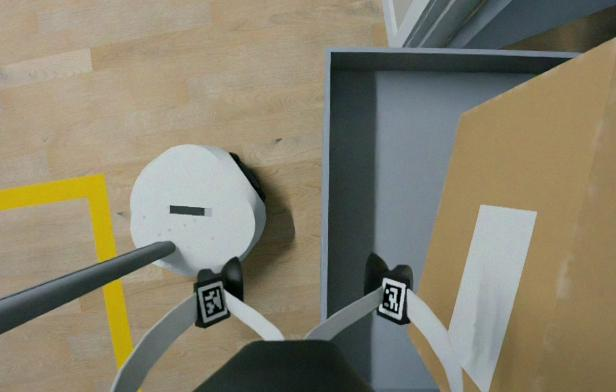

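move(
  blocking=false,
  cameras=[],
  r2={"base": {"translate_m": 0.014, "strafe_m": 0.01}, "joints": {"gripper_m": 0.055}, "contact_limits": {"translate_m": 0.3}, "pace": "slow"},
)

wait(
  seconds=2,
  cameras=[],
)

move(
  blocking=false,
  cameras=[],
  r2={"joints": {"lift_m": 1.01}, "contact_limits": {"lift_m": 0.2}},
)

wait(
  seconds=2.5,
  cameras=["r2_wrist_camera"],
)

Scene clock: 2049.60 s.
move: r2 moving
r1.base_odometry: x=-2.548 y=-0.429 heading=+2.597
r1.turned_by_wheels: +0.000
r1.turned_by_imu: +0.000
r1.base_tilt: forward=-1.6 right=+1.3
r1.lidar_m: 3.46 4.83 3.34 2.15 1.92 1.62 0.25 0.30 0.74 0.95 2.46 2.81
r1.base_status: not commanded
r1.joint_positions: lift_m=+0.124 arm_m=+0.000 wrist_yaw_rad=+3.194 wrist_pitch_rad=+0.002 wrist_roll_rad=+0.000 gripper_m=+0.056
r1.joint_status: not commanded
r1.measured_speeds: translate_m=+0.000 strafe_m=+0.000 rotate_rad=+0.000 lift_m=+0.000 arm_m=+0.000 wrist_yaw_rad=+0.000 wrist_pitch_rad=+0.000 wrist_roll_rad=+0.000
r1.motor_effort: lift_m=+20(20) arm_m=-4(4) wheel_0=-7(7) wheel_1=+5(6) wheel_2=+1(1)
r1.servo_current: wrist_yaw_rad=52(65) wrist_pitch_rad=52(52) wrist_roll_rad=72(72) gripper_m=39(52)
r1.contact_limits: strafe_m 0.5
r1.hand_pose: x=-0.1216 y=+0.0722 z=+0.3019 quat_wxyz=(-0.026, -0.001, +0.000, +1.000) (m; r1's base frame)
r1.wrist_depth_mm: - 135 349 301 278 - - / - 135 152 304 276 - - / - 132 174 306 287 - - / 109 135 220 307 286 - - / - 477 382 310 286 1808 1537 / - 484 197 310 196 1160 1118 / - 159 362 156 301 - 788
r2.base_odometry: x=-5.219 y=-1.200 heading=+0.187
r2.turned_by_wheels: +0.000
r2.turned_by_imu: +0.000
r2.base_tilt: forward=-0.7 right=+0.1
r2.lidar_m: 0.34 0.36 0.93 2.26 2.34 2.22 2.08 2.14 2.54 2.39 1.05 0.36
r2.base_status: translate_m moving; strafe_m moving
r2.joint_positions: lift_m=+1.190 arm_m=+0.120 wrist_yaw_rad=+1.487 wrist_pitch_rad=+1.572 wrist_roll_rad=+0.001 gripper_m=+0.060
r2.joint_status: gripper_m moving
r2.measured_speeds: translate_m=+0.027 strafe_m=+0.020 rotate_rad=+0.001 lift_m=+0.000 arm_m=+0.000 wrist_yaw_rad=+0.000 wrist_pitch_rad=+0.000 wrist_roll_rad=+0.000
r2.motor_effort: lift_m=+21(21) arm_m=-7(7) wheel_0=-2(8) wheel_1=+4(9) wheel_2=-6(10)
r2.servo_current: wrist_yaw_rad=46(59) wrist_pitch_rad=39(46) wrist_roll_rad=39(59) gripper_m=78(85)
r2.contact_limits: translate_m 0.3
r2.hand_pose: x=+0.3782 y=-0.0077 z=+1.0796 quat_wxyz=(+0.520, -0.479, +0.521, +0.478) (m; r2's base frame)
r2.wrist_depth_mm: 1308 1336 1308 1308 1308 1025 1255 / 1336 1336 1308 1281 508 500 273 / 1366 1336 1308 1336 504 389 262 / 1336 1138 1138 1336 517 359 251 / 1308 1366 1118 1336 512 324 236 / 1366 1366 192 1366 193 296 230 / 1397 1336 1397 112 418 257 231
pictures: none
No camera images: "cameras" was empty.

Scene clock: 2050.17 s.
earlier move: r2 done
r1.base_odometry: x=-2.548 y=-0.429 heading=+2.597
r1.turned_by_wheels: +0.000
r1.turned_by_imu: +0.000
r1.base_tilt: forward=-1.5 right=+1.3
r1.lidar_m: 3.46 4.84 3.29 2.13 1.94 1.61 0.25 0.32 0.73 0.95 2.38 2.80
r1.base_status: not commanded
r1.joint_positions: lift_m=+0.124 arm_m=+0.000 wrist_yaw_rad=+3.194 wrist_pitch_rad=+0.002 wrist_roll_rad=+0.000 gripper_m=+0.056
r1.joint_status: not commanded
r1.measured_speeds: translate_m=+0.000 strafe_m=+0.000 rotate_rad=+0.000 lift_m=+0.000 arm_m=+0.000 wrist_yaw_rad=+0.000 wrist_pitch_rad=+0.000 wrist_roll_rad=+0.000
r1.motor_effort: lift_m=+20(20) arm_m=-4(4) wheel_0=-7(7) wheel_1=+6(6) wheel_2=+1(1)
r1.servo_current: wrist_yaw_rad=59(65) wrist_pitch_rad=39(52) wrist_roll_rad=59(72) gripper_m=39(52)
r1.contact_limits: strafe_m 0.5
r1.hand_pose: x=-0.1216 y=+0.0722 z=+0.3019 quat_wxyz=(-0.026, -0.001, +0.000, +1.000) (m; r1's base frame)
r1.wrist_depth_mm: - 135 349 303 277 - - / - 135 152 304 276 - - / - 132 173 307 289 - - / 109 136 220 307 287 - - / - 477 382 309 286 1808 1537 / - 484 197 310 195 1160 1118 / - 159 362 156 300 - 798
r2.base_odometry: x=-5.216 y=-1.197 heading=+0.188
r2.turned_by_wheels: +0.000
r2.turned_by_imu: +0.000
r2.base_tilt: forward=-0.7 right=+0.1
r2.lidar_m: 0.34 0.38 0.93 2.26 2.33 2.23 2.09 2.13 2.56 2.40 1.03 0.36
r2.base_status: done
r2.joint_positions: lift_m=+1.190 arm_m=+0.120 wrist_yaw_rad=+1.487 wrist_pitch_rad=+1.572 wrist_roll_rad=+0.001 gripper_m=+0.055
r2.joint_status: all done
r2.measured_speeds: translate_m=+0.000 strafe_m=+0.000 rotate_rad=+0.000 lift_m=+0.000 arm_m=+0.000 wrist_yaw_rad=+0.000 wrist_pitch_rad=+0.000 wrist_roll_rad=+0.000
r2.motor_effort: lift_m=+21(21) arm_m=-7(7) wheel_0=-2(8) wheel_1=+5(9) wheel_2=-6(10)
r2.servo_current: wrist_yaw_rad=59(59) wrist_pitch_rad=33(46) wrist_roll_rad=52(59) gripper_m=52(85)
r2.contact_limits: translate_m 0.3
r2.hand_pose: x=+0.3782 y=-0.0077 z=+1.0796 quat_wxyz=(+0.520, -0.479, +0.521, +0.478) (m; r2's base frame)
r2.wrist_depth_mm: 1308 1336 1336 1308 1255 1008 1255 / 1397 1336 1308 1336 508 500 276 / 1366 1336 1308 1336 504 389 259 / 1366 1118 1118 1336 508 357 248 / 1366 1366 1118 1336 508 329 231 / 1366 1336 195 521 190 291 230 / 1397 1366 1366 112 418 256 232
wait: 0.57 of 2 s (r2 has come to rest)
pictures: none
No camera images: "cameras" was empty.

Scene clock: 2050.67 s.
move: r2 moving
r1.base_odometry: x=-2.548 y=-0.429 heading=+2.597
r1.turned_by_wheels: +0.000
r1.turned_by_imu: +0.000
r1.base_tilt: forward=-1.6 right=+1.3
r1.lidar_m: 3.45 4.84 3.30 2.13 1.93 1.62 0.25 0.32 0.78 0.96 2.43 2.80
r1.base_status: not commanded
r1.joint_positions: lift_m=+0.124 arm_m=+0.000 wrist_yaw_rad=+3.194 wrist_pitch_rad=+0.002 wrist_roll_rad=+0.000 gripper_m=+0.056
r1.joint_status: not commanded
r1.measured_speeds: translate_m=+0.000 strafe_m=+0.000 rotate_rad=+0.000 lift_m=+0.000 arm_m=+0.000 wrist_yaw_rad=+0.000 wrist_pitch_rad=+0.000 wrist_roll_rad=+0.000
r1.motor_effort: lift_m=+20(20) arm_m=-4(4) wheel_0=-7(7) wheel_1=+6(6) wheel_2=+1(1)
r1.servo_current: wrist_yaw_rad=33(65) wrist_pitch_rad=46(46) wrist_roll_rad=39(59) gripper_m=46(46)
r1.contact_limits: strafe_m 0.5
r1.hand_pose: x=-0.1216 y=+0.0722 z=+0.3019 quat_wxyz=(-0.026, -0.001, +0.000, +1.000) (m; r1's base frame)
r1.wrist_depth_mm: - 135 349 303 277 - - / - 135 152 304 277 - - / - 132 174 306 287 - - / 109 136 220 307 287 - - / - 480 379 309 286 1808 1537 / - 484 196 309 196 1160 1098 / - 159 362 156 300 - 788
r2.base_odometry: x=-5.216 y=-1.197 heading=+0.188
r2.turned_by_wheels: +0.000
r2.turned_by_imu: +0.000
r2.base_tilt: forward=-0.7 right=+0.0
r2.lidar_m: 0.35 0.36 0.93 2.28 2.35 2.20 2.10 2.16 2.53 2.38 1.01 0.36
r2.base_status: not commanded
r2.joint_positions: lift_m=+1.152 arm_m=+0.120 wrist_yaw_rad=+1.487 wrist_pitch_rad=+1.572 wrist_roll_rad=+0.001 gripper_m=+0.055
r2.joint_status: lift_m moving
r2.measured_speeds: translate_m=+0.000 strafe_m=+0.000 rotate_rad=+0.000 lift_m=-0.146 arm_m=+0.000 wrist_yaw_rad=+0.000 wrist_pitch_rad=+0.000 wrist_roll_rad=+0.000
r2.motor_effort: lift_m=+12(22) arm_m=-7(7) wheel_0=-3(3) wheel_1=+6(6) wheel_2=-6(6)
r2.servo_current: wrist_yaw_rad=52(59) wrist_pitch_rad=39(46) wrist_roll_rad=46(52) gripper_m=52(59)
r2.contact_limits: lift_m 0.2; translate_m 0.3
r2.hand_pose: x=+0.3782 y=-0.0077 z=+1.0421 quat_wxyz=(+0.520, -0.479, +0.521, +0.478) (m; r2's base frame)
r2.wrist_depth_mm: 1336 1336 1281 1255 1255 - 1229 / 1281 1281 1281 1281 477 473 266 / 1308 1308 1281 1308 477 392 260 / 1336 1098 1078 1336 477 357 250 / 1336 1118 1098 1308 480 329 241 / 1366 1308 195 488 191 293 221 / 1366 1336 1336 112 427 254 213
pictures: none
No camera images: "cameras" was empty.

Scene clock: 2052.00 s.
earlier move: r2 done
r1.base_odometry: x=-2.548 y=-0.429 heading=+2.597
r1.turned_by_wheels: +0.000
r1.turned_by_imu: +0.000
r1.base_tilt: forward=-1.6 right=+1.3
r1.lidar_m: 3.43 4.84 3.30 2.14 1.93 1.59 0.25 0.34 0.77 0.96 2.42 2.79
r1.base_status: not commanded
r1.joint_positions: lift_m=+0.124 arm_m=+0.000 wrist_yaw_rad=+3.194 wrist_pitch_rad=+0.002 wrist_roll_rad=+0.000 gripper_m=+0.056
r1.joint_status: not commanded
r1.measured_speeds: translate_m=+0.000 strafe_m=+0.000 rotate_rad=+0.000 lift_m=+0.000 arm_m=+0.000 wrist_yaw_rad=+0.000 wrist_pitch_rad=+0.000 wrist_roll_rad=+0.000
r1.motor_effort: lift_m=+20(20) arm_m=-4(4) wheel_0=-7(7) wheel_1=+6(6) wheel_2=+1(1)
r1.servo_current: wrist_yaw_rad=52(72) wrist_pitch_rad=39(52) wrist_roll_rad=52(65) gripper_m=46(46)
r1.contact_limits: strafe_m 0.5
r1.hand_pose: x=-0.1216 y=+0.0722 z=+0.3019 quat_wxyz=(-0.026, -0.001, +0.000, +1.000) (m; r1's base frame)
r1.wrist_depth_mm: - 135 349 303 277 - - / - 135 152 304 276 - - / - 132 173 307 287 - - / 109 136 220 307 287 - - / - 477 382 307 285 1808 1537 / - 484 197 309 196 1160 1118 / - 160 362 156 300 - 798
r2.base_odometry: x=-5.216 y=-1.197 heading=+0.188
r2.turned_by_wheels: +0.000
r2.turned_by_imu: +0.000
r2.base_tilt: forward=-0.6 right=+0.1
r2.lidar_m: 0.34 0.37 0.92 2.26 2.34 2.21 2.09 2.15 2.54 2.41 0.98 0.35
r2.base_status: not commanded
r2.joint_positions: lift_m=+1.010 arm_m=+0.120 wrist_yaw_rad=+1.487 wrist_pitch_rad=+1.572 wrist_roll_rad=+0.001 gripper_m=+0.055
r2.joint_status: all done
r2.measured_speeds: translate_m=+0.000 strafe_m=+0.000 rotate_rad=+0.000 lift_m=+0.000 arm_m=+0.000 wrist_yaw_rad=+0.000 wrist_pitch_rad=+0.000 wrist_roll_rad=+0.000
r2.motor_effort: lift_m=+14(22) arm_m=-7(7) wheel_0=-2(3) wheel_1=+5(6) wheel_2=-6(6)
r2.servo_current: wrist_yaw_rad=46(59) wrist_pitch_rad=39(46) wrist_roll_rad=46(59) gripper_m=59(65)
r2.contact_limits: lift_m 0.2; translate_m 0.3
r2.hand_pose: x=+0.3782 y=-0.0077 z=+0.9001 quat_wxyz=(+0.520, -0.479, +0.521, +0.478) (m; r2's base frame)
r2.wrist_depth_mm: 1138 1118 1138 1138 325 324 322 / 1160 1138 1138 1138 327 325 282 / 1138 1182 1138 1138 330 327 260 / 1182 946 931 1138 330 329 249 / 1182 960 946 1138 330 329 240 / 615 1182 195 336 192 294 222 / 1182 1205 1182 112 336 254 214
wait: 1.33 of 2.5 s (r2 has come to rest)
pictures: r2_wrist_camera
Images, in order (width x height): r2_wrist_camera 616x392.

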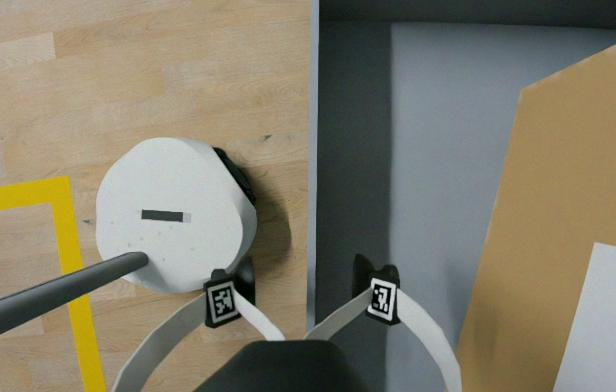

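move(
  blocking=false,
  cameras=[],
  r2={"joints": {"lift_m": 0.965}, "contact_limits": {"lift_m": 0.2}},
)

wait(
  seconds=1.2,
  cameras=[],
)

move(
  blocking=false,
  cameras=[],
  r2={"joints": {"gripper_m": -0.03}},
)

wait(
  seconds=2,
  cameras=["r2_wrist_camera"],
)

Scene clock: 2064.20 s.
move: r2 moving
r1.base_odometry: x=-2.548 y=-0.429 heading=+2.597
r1.turned_by_wheels: +0.000
r1.turned_by_imu: +0.000
r1.base_tilt: forward=-1.6 right=+1.3
r1.lidar_m: 3.47 4.84 3.31 2.12 1.90 1.62 0.25 0.31 0.77 0.93 2.38 2.79
r1.base_status: not commanded
r1.joint_positions: lift_m=+0.124 arm_m=+0.000 wrist_yaw_rad=+3.194 wrist_pitch_rad=+0.002 wrist_roll_rad=+0.000 gripper_m=+0.056
r1.joint_status: not commanded
r1.measured_speeds: translate_m=+0.000 strafe_m=+0.000 rotate_rad=+0.000 lift_m=+0.000 arm_m=+0.000 wrist_yaw_rad=+0.000 wrist_pitch_rad=+0.000 wrist_roll_rad=+0.000
r1.motor_effort: lift_m=+20(20) arm_m=-4(4) wheel_0=-7(7) wheel_1=+6(6) wheel_2=+1(1)
r1.servo_current: wrist_yaw_rad=46(72) wrist_pitch_rad=39(52) wrist_roll_rad=52(65) gripper_m=39(46)
r1.contact_limits: strafe_m 0.5
r1.hand_pose: x=-0.1216 y=+0.0722 z=+0.3019 quat_wxyz=(-0.026, -0.001, +0.000, +1.000) (m; r1's base frame)
r1.wrist_depth_mm: - 135 349 303 278 - - / - 135 152 304 276 - - / - 132 173 306 287 - - / 109 136 220 306 287 - - / - 477 382 309 286 1756 1537 / - 484 197 310 195 1160 1098 / - 159 362 156 300 - 788
r2.base_odometry: x=-5.216 y=-1.197 heading=+0.188
r2.turned_by_wheels: +0.000
r2.turned_by_imu: +0.000
r2.base_tilt: forward=-0.6 right=+0.1
r2.lidar_m: 0.33 0.36 0.90 2.28 2.34 2.21 2.08 2.13 2.55 2.42 1.03 0.36
r2.base_status: not commanded
r2.joint_positions: lift_m=+0.976 arm_m=+0.120 wrist_yaw_rad=+1.487 wrist_pitch_rad=+1.572 wrist_roll_rad=+0.001 gripper_m=+0.055
r2.joint_status: lift_m moving
r2.measured_speeds: translate_m=+0.000 strafe_m=+0.000 rotate_rad=+0.000 lift_m=-0.086 arm_m=+0.000 wrist_yaw_rad=+0.000 wrist_pitch_rad=+0.000 wrist_roll_rad=+0.000
r2.motor_effort: lift_m=+16(16) arm_m=-7(7) wheel_0=-2(3) wheel_1=+5(6) wheel_2=-6(6)
r2.servo_current: wrist_yaw_rad=52(52) wrist_pitch_rad=46(46) wrist_roll_rad=65(65) gripper_m=52(59)
r2.contact_limits: lift_m 0.2; translate_m 0.3
r2.hand_pose: x=+0.3782 y=-0.0077 z=+0.8662 quat_wxyz=(+0.520, -0.479, +0.521, +0.478) (m; r2's base frame)
r2.wrist_depth_mm: 1138 1098 1118 1098 296 291 291 / 1138 1118 1098 1098 296 293 282 / 1160 1138 1098 1078 297 294 260 / 1138 891 904 1098 300 297 249 / 1160 904 917 1118 300 298 241 / 603 1138 193 303 193 293 222 / 1182 1160 1138 113 303 256 214
pictures: none
No camera images: "cameras" was empty.

Scene clock: 2064.77 s.
earlier move: r2 done
r1.base_odometry: x=-2.548 y=-0.429 heading=+2.597
r1.turned_by_wheels: +0.000
r1.turned_by_imu: +0.000
r1.base_tilt: forward=-1.6 right=+1.3
r1.lidar_m: 3.47 4.83 3.31 2.13 1.92 1.62 0.25 0.33 0.74 0.95 2.41 2.81
r1.base_status: not commanded
r1.joint_positions: lift_m=+0.124 arm_m=+0.000 wrist_yaw_rad=+3.194 wrist_pitch_rad=+0.002 wrist_roll_rad=+0.000 gripper_m=+0.056
r1.joint_status: not commanded
r1.measured_speeds: translate_m=+0.000 strafe_m=+0.000 rotate_rad=+0.000 lift_m=+0.000 arm_m=+0.000 wrist_yaw_rad=+0.000 wrist_pitch_rad=+0.000 wrist_roll_rad=+0.000
r1.motor_effort: lift_m=+20(20) arm_m=-3(4) wheel_0=-7(7) wheel_1=+6(6) wheel_2=+1(1)
r1.servo_current: wrist_yaw_rad=65(72) wrist_pitch_rad=39(52) wrist_roll_rad=59(65) gripper_m=39(46)
r1.contact_limits: strafe_m 0.5
r1.hand_pose: x=-0.1216 y=+0.0722 z=+0.3019 quat_wxyz=(-0.026, -0.001, +0.000, +1.000) (m; r1's base frame)
r1.wrist_depth_mm: - 135 347 303 277 - - / - 135 152 306 276 - - / - 132 174 306 289 - - / 109 136 219 307 286 - - / - 480 382 310 286 1808 1537 / - 484 196 310 195 1138 1118 / - 159 362 156 300 - 798
r2.base_odometry: x=-5.216 y=-1.197 heading=+0.188
r2.turned_by_wheels: +0.000
r2.turned_by_imu: +0.000
r2.base_tilt: forward=-0.7 right=+0.1
r2.lidar_m: 0.35 0.37 0.91 2.27 2.35 2.21 2.09 2.14 2.52 2.39 1.02 0.35
r2.base_status: not commanded
r2.joint_positions: lift_m=+0.965 arm_m=+0.120 wrist_yaw_rad=+1.487 wrist_pitch_rad=+1.572 wrist_roll_rad=+0.001 gripper_m=+0.055
r2.joint_status: all done
r2.measured_speeds: translate_m=+0.000 strafe_m=+0.000 rotate_rad=+0.000 lift_m=+0.000 arm_m=+0.000 wrist_yaw_rad=+0.000 wrist_pitch_rad=+0.000 wrist_roll_rad=+0.000
r2.motor_effort: lift_m=+13(16) arm_m=-7(7) wheel_0=-3(3) wheel_1=+5(6) wheel_2=-6(6)
r2.servo_current: wrist_yaw_rad=39(52) wrist_pitch_rad=39(46) wrist_roll_rad=39(65) gripper_m=52(59)
r2.contact_limits: lift_m 0.2; translate_m 0.3
r2.hand_pose: x=+0.3782 y=-0.0077 z=+0.8552 quat_wxyz=(+0.520, -0.479, +0.521, +0.478) (m; r2's base frame)
r2.wrist_depth_mm: 1098 1078 1078 1098 281 281 277 / 1118 1098 1098 1078 283 282 277 / 1118 1078 1118 1078 283 279 264 / 1118 891 866 1098 286 283 249 / 1118 891 878 1118 286 283 242 / 615 1118 195 290 195 285 222 / 1138 1138 1118 112 287 256 214
wait: 0.57 of 1.2 s (r2 has come to rest)
pictures: none
No camera images: "cameras" was empty.

Scene clock: 2065.27 s.
move: r2 moving
r1.base_odometry: x=-2.548 y=-0.429 heading=+2.597
r1.turned_by_wheels: +0.000
r1.turned_by_imu: +0.000
r1.base_tilt: forward=-1.5 right=+1.3
r1.lidar_m: 3.47 4.79 3.35 2.15 1.95 1.62 0.25 0.35 0.75 0.96 2.40 2.79
r1.base_status: not commanded
r1.joint_positions: lift_m=+0.124 arm_m=+0.000 wrist_yaw_rad=+3.194 wrist_pitch_rad=+0.002 wrist_roll_rad=+0.000 gripper_m=+0.056
r1.joint_status: not commanded
r1.measured_speeds: translate_m=+0.000 strafe_m=+0.000 rotate_rad=+0.000 lift_m=+0.000 arm_m=+0.000 wrist_yaw_rad=+0.000 wrist_pitch_rad=+0.000 wrist_roll_rad=+0.000
r1.motor_effort: lift_m=+20(20) arm_m=-4(4) wheel_0=-7(7) wheel_1=+5(6) wheel_2=+1(1)
r1.servo_current: wrist_yaw_rad=46(72) wrist_pitch_rad=39(46) wrist_roll_rad=46(59) gripper_m=46(46)
r1.contact_limits: strafe_m 0.5
r1.hand_pose: x=-0.1216 y=+0.0722 z=+0.3019 quat_wxyz=(-0.026, -0.001, +0.000, +1.000) (m; r1's base frame)
r1.wrist_depth_mm: - 135 349 303 278 - - / - 135 152 304 276 - - / - 132 173 306 289 - - / 109 136 220 307 287 - - / - 477 379 309 286 1808 1576 / - 480 196 310 195 1138 1098 / - 159 364 156 300 - 798
r2.base_odometry: x=-5.216 y=-1.197 heading=+0.188
r2.turned_by_wheels: +0.000
r2.turned_by_imu: +0.000
r2.base_tilt: forward=-0.6 right=+0.1
r2.lidar_m: 0.34 0.39 0.91 2.25 2.34 2.21 2.09 2.16 2.53 2.41 1.02 0.35
r2.base_status: not commanded
r2.joint_positions: lift_m=+0.965 arm_m=+0.120 wrist_yaw_rad=+1.487 wrist_pitch_rad=+1.572 wrist_roll_rad=+0.001 gripper_m=+0.035
r2.joint_status: gripper_m moving
r2.measured_speeds: translate_m=+0.000 strafe_m=+0.000 rotate_rad=+0.000 lift_m=+0.000 arm_m=+0.000 wrist_yaw_rad=+0.000 wrist_pitch_rad=+0.000 wrist_roll_rad=+0.000
r2.motor_effort: lift_m=+13(14) arm_m=-7(7) wheel_0=-2(3) wheel_1=+5(6) wheel_2=-6(7)
r2.servo_current: wrist_yaw_rad=46(59) wrist_pitch_rad=46(46) wrist_roll_rad=46(46) gripper_m=150(150)
r2.contact_limits: lift_m 0.2; translate_m 0.3
r2.hand_pose: x=+0.3782 y=-0.0077 z=+0.8552 quat_wxyz=(+0.520, -0.479, +0.521, +0.478) (m; r2's base frame)
r2.wrist_depth_mm: 1118 1078 1098 1078 281 278 277 / 1098 1118 1098 1098 282 279 277 / 1118 1098 1098 1118 285 281 264 / 1138 878 891 1078 286 281 249 / 1118 891 904 1118 286 285 241 / 609 1138 195 213 198 286 222 / 1138 1160 1118 112 289 255 214
pictures: none
No camera images: "cameras" was empty.

Scene clock: 2066.33 s.
earlier move: r2 done
r1.base_odometry: x=-2.548 y=-0.429 heading=+2.597
r1.turned_by_wheels: +0.000
r1.turned_by_imu: +0.000
r1.base_tilt: forward=-1.6 right=+1.3
r1.lidar_m: 3.48 4.81 3.32 2.14 1.95 1.61 0.25 0.35 0.77 1.00 2.41 2.79
r1.base_status: not commanded
r1.joint_positions: lift_m=+0.124 arm_m=+0.000 wrist_yaw_rad=+3.194 wrist_pitch_rad=+0.002 wrist_roll_rad=+0.000 gripper_m=+0.056
r1.joint_status: not commanded
r1.measured_speeds: translate_m=+0.000 strafe_m=+0.000 rotate_rad=+0.000 lift_m=+0.000 arm_m=+0.000 wrist_yaw_rad=+0.000 wrist_pitch_rad=+0.000 wrist_roll_rad=+0.000
r1.motor_effort: lift_m=+19(20) arm_m=-4(4) wheel_0=-6(7) wheel_1=+5(6) wheel_2=+1(1)
r1.servo_current: wrist_yaw_rad=39(72) wrist_pitch_rad=33(59) wrist_roll_rad=46(59) gripper_m=39(52)
r1.contact_limits: strafe_m 0.5
r1.hand_pose: x=-0.1216 y=+0.0722 z=+0.3019 quat_wxyz=(-0.026, -0.001, +0.000, +1.000) (m; r1's base frame)
r1.wrist_depth_mm: - 135 349 303 277 - - / - 135 152 304 277 - - / - 132 173 307 287 - - / 109 136 220 307 287 - - / - 473 382 309 286 1808 1537 / - 480 197 310 196 1160 1118 / - 159 362 156 300 - 798
r2.base_odometry: x=-5.216 y=-1.197 heading=+0.188
r2.turned_by_wheels: +0.000
r2.turned_by_imu: +0.000
r2.base_tilt: forward=-0.7 right=+0.1
r2.lidar_m: 0.32 0.38 0.94 2.25 2.35 2.23 2.08 2.16 2.54 2.39 1.01 0.35
r2.base_status: not commanded
r2.joint_positions: lift_m=+0.965 arm_m=+0.120 wrist_yaw_rad=+1.487 wrist_pitch_rad=+1.572 wrist_roll_rad=+0.001 gripper_m=-0.028
r2.joint_status: all done
r2.measured_speeds: translate_m=+0.000 strafe_m=+0.000 rotate_rad=+0.000 lift_m=+0.000 arm_m=+0.000 wrist_yaw_rad=+0.000 wrist_pitch_rad=+0.000 wrist_roll_rad=+0.000
r2.motor_effort: lift_m=+16(17) arm_m=-7(7) wheel_0=-3(3) wheel_1=+5(6) wheel_2=-6(7)
r2.servo_current: wrist_yaw_rad=52(59) wrist_pitch_rad=46(46) wrist_roll_rad=33(59) gripper_m=124(208)
r2.contact_limits: lift_m 0.2; translate_m 0.3
r2.hand_pose: x=+0.3782 y=-0.0077 z=+0.8549 quat_wxyz=(+0.521, -0.479, +0.521, +0.478) (m; r2's base frame)
r2.wrist_depth_mm: 1118 1118 1078 1098 281 278 276 / 1098 1118 1118 1078 281 279 277 / 1118 1098 1098 1078 282 279 259 / 1118 891 891 1118 285 282 248 / 1138 891 904 1118 285 282 239 / 591 1098 185 202 182 286 221 / 1160 1138 - 112 289 255 213
wait: 1.07 of 2 s (r2 has come to rest)
pictures: r2_wrist_camera
Images, in order (width x height): r2_wrist_camera 616x392.

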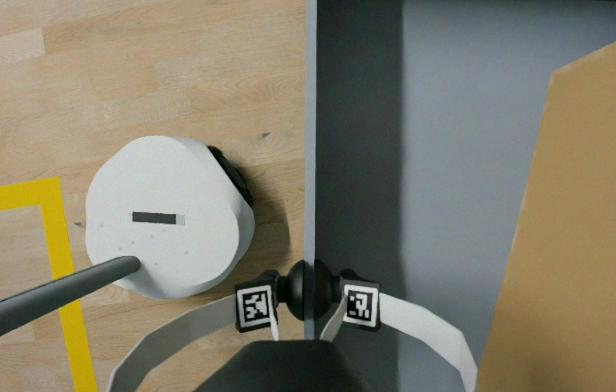

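move(
  blocking=false,
  cameras=[],
  r2={"base": {"translate_m": -0.285, "strafe_m": -0.0937}, "contact_limits": {"translate_m": 0.5}, "pace": "slow"},
)

wait(
  seconds=5,
  cameras=["r2_wrist_camera", "r2_head_camera"],
)

Scene clock: 2075.07 s.
move: r2 moving
r1.base_odometry: x=-2.548 y=-0.429 heading=+2.597
r1.turned_by_wheels: +0.000
r1.turned_by_imu: +0.000
r1.base_tilt: forward=-1.5 right=+1.3
r1.lidar_m: 3.51 4.85 3.30 2.12 1.94 1.59 0.25 0.35 0.75 0.95 2.42 2.80
r1.base_status: not commanded
r1.joint_positions: lift_m=+0.124 arm_m=+0.000 wrist_yaw_rad=+3.194 wrist_pitch_rad=+0.002 wrist_roll_rad=+0.000 gripper_m=+0.056
r1.joint_status: not commanded
r1.measured_speeds: translate_m=+0.000 strafe_m=+0.000 rotate_rad=+0.000 lift_m=+0.000 arm_m=+0.000 wrist_yaw_rad=+0.000 wrist_pitch_rad=+0.000 wrist_roll_rad=+0.000
r1.motor_effort: lift_m=+20(20) arm_m=-4(4) wheel_0=-6(7) wheel_1=+5(6) wheel_2=+1(1)
r1.servo_current: wrist_yaw_rad=59(85) wrist_pitch_rad=46(46) wrist_roll_rad=59(65) gripper_m=39(46)
r1.contact_limits: strafe_m 0.5
r1.hand_pose: x=-0.1216 y=+0.0722 z=+0.3019 quat_wxyz=(-0.026, -0.001, +0.000, +1.000) (m; r1's base frame)
r1.wrist_depth_mm: - 135 349 303 277 - - / - 135 152 304 276 - - / - 132 174 306 289 - - / 109 136 220 307 287 - - / - 477 382 309 286 1808 1537 / - 484 197 310 196 1138 1098 / - 159 362 156 301 - 798
r2.base_odometry: x=-5.227 y=-1.203 heading=+0.188
r2.turned_by_wheels: +0.000
r2.turned_by_imu: +0.000
r2.base_tilt: forward=-0.6 right=+0.1
r2.lidar_m: 0.32 0.40 0.96 2.28 2.35 2.17 2.06 2.13 2.54 2.38 1.05 0.36
r2.base_status: translate_m moving; strafe_m moving
r2.joint_positions: lift_m=+0.965 arm_m=+0.120 wrist_yaw_rad=+1.487 wrist_pitch_rad=+1.572 wrist_roll_rad=+0.001 gripper_m=-0.028
r2.joint_status: not commanded
r2.measured_speeds: translate_m=-0.048 strafe_m=-0.016 rotate_rad=+0.002 lift_m=+0.000 arm_m=+0.000 wrist_yaw_rad=+0.000 wrist_pitch_rad=+0.000 wrist_roll_rad=+0.000
r2.motor_effort: lift_m=+17(17) arm_m=-7(7) wheel_0=-7(8) wheel_1=-10(10) wheel_2=+12(12)
r2.servo_current: wrist_yaw_rad=52(52) wrist_pitch_rad=39(46) wrist_roll_rad=39(59) gripper_m=117(130)
r2.contact_limits: lift_m 0.2; translate_m 0.5
r2.hand_pose: x=+0.3782 y=-0.0077 z=+0.8549 quat_wxyz=(+0.521, -0.479, +0.521, +0.478) (m; r2's base frame)
r2.wrist_depth_mm: 1098 1078 1078 1060 282 279 281 / 1118 1098 1098 1118 283 282 279 / 1118 1118 1098 1098 285 283 263 / 1118 891 878 1098 285 282 249 / 1138 891 891 1118 286 286 242 / 597 1160 184 205 180 286 229 / 1160 1118 - 112 289 262 216
pictures: none
No camera images: "cameras" was empty.

Scene clock: 2078.80 s.
earlier move: r2 done
r1.base_odometry: x=-2.548 y=-0.429 heading=+2.597
r1.turned_by_wheels: +0.000
r1.turned_by_imu: +0.000
r1.base_tilt: forward=-1.5 right=+1.3
r1.lidar_m: 3.44 4.84 3.30 2.14 1.92 1.59 0.25 0.34 1.05 1.26 2.41 2.76
r1.base_status: not commanded
r1.joint_positions: lift_m=+0.124 arm_m=+0.000 wrist_yaw_rad=+3.194 wrist_pitch_rad=+0.002 wrist_roll_rad=+0.000 gripper_m=+0.056
r1.joint_status: not commanded
r1.measured_speeds: translate_m=+0.000 strafe_m=+0.000 rotate_rad=+0.000 lift_m=+0.000 arm_m=+0.000 wrist_yaw_rad=+0.000 wrist_pitch_rad=+0.000 wrist_roll_rad=+0.000
r1.motor_effort: lift_m=+20(20) arm_m=-4(4) wheel_0=-6(7) wheel_1=+6(6) wheel_2=+1(1)
r1.servo_current: wrist_yaw_rad=59(85) wrist_pitch_rad=46(52) wrist_roll_rad=52(65) gripper_m=46(52)
r1.contact_limits: strafe_m 0.5
r1.hand_pose: x=-0.1216 y=+0.0722 z=+0.3019 quat_wxyz=(-0.026, -0.001, +0.000, +1.000) (m; r1's base frame)
r1.wrist_depth_mm: - 135 349 301 278 - - / - 135 152 304 277 - - / - 132 173 306 289 - - / 109 136 220 307 287 - - / - 477 379 309 286 1863 1576 / - 484 196 310 195 1160 1118 / - 159 362 156 300 - 798
r2.base_odometry: x=-5.478 y=-1.342 heading=+0.188
r2.turned_by_wheels: +0.000
r2.turned_by_imu: +0.002
r2.base_tilt: forward=-0.7 right=+0.1
r2.lidar_m: 0.33 0.32 1.30 2.36 2.43 1.92 1.80 1.87 2.45 2.30 1.47 0.40
r2.base_status: done
r2.joint_positions: lift_m=+0.965 arm_m=+0.120 wrist_yaw_rad=+1.487 wrist_pitch_rad=+1.569 wrist_roll_rad=+0.000 gripper_m=-0.028
r2.joint_status: not commanded
r2.measured_speeds: translate_m=+0.000 strafe_m=+0.000 rotate_rad=+0.000 lift_m=+0.000 arm_m=+0.000 wrist_yaw_rad=+0.000 wrist_pitch_rad=+0.000 wrist_roll_rad=+0.000
r2.motor_effort: lift_m=+16(17) arm_m=-7(8) wheel_0=-2(8) wheel_1=-4(11) wheel_2=+10(14)
r2.servo_current: wrist_yaw_rad=46(65) wrist_pitch_rad=39(46) wrist_roll_rad=46(59) gripper_m=117(130)
r2.contact_limits: lift_m 0.2; translate_m 0.5
r2.hand_pose: x=+0.3783 y=-0.0068 z=+0.8549 quat_wxyz=(+0.521, -0.478, +0.520, +0.479) (m; r2's base frame)
r2.wrist_depth_mm: 1098 1118 287 285 285 236 182 / 1118 1118 1118 287 283 256 188 / 1138 1118 1098 289 285 264 200 / 1118 904 878 287 285 282 213 / 1118 917 891 287 287 283 224 / 1118 1098 187 207 182 285 237 / 1138 1098 1098 112 286 285 247
wait: 3.73 of 5 s (r2 has come to rest)
pictures: r2_head_camera, r2_wrist_camera
Images, in order (width x height): r2_head_camera 420x560, r2_wrist_camera 616x392.

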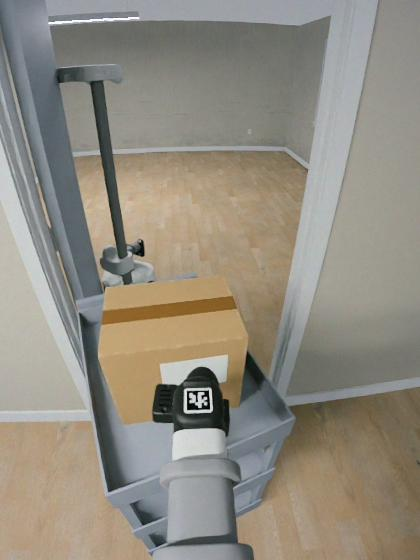

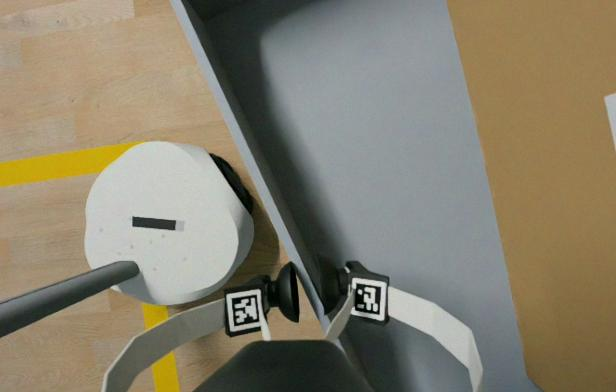

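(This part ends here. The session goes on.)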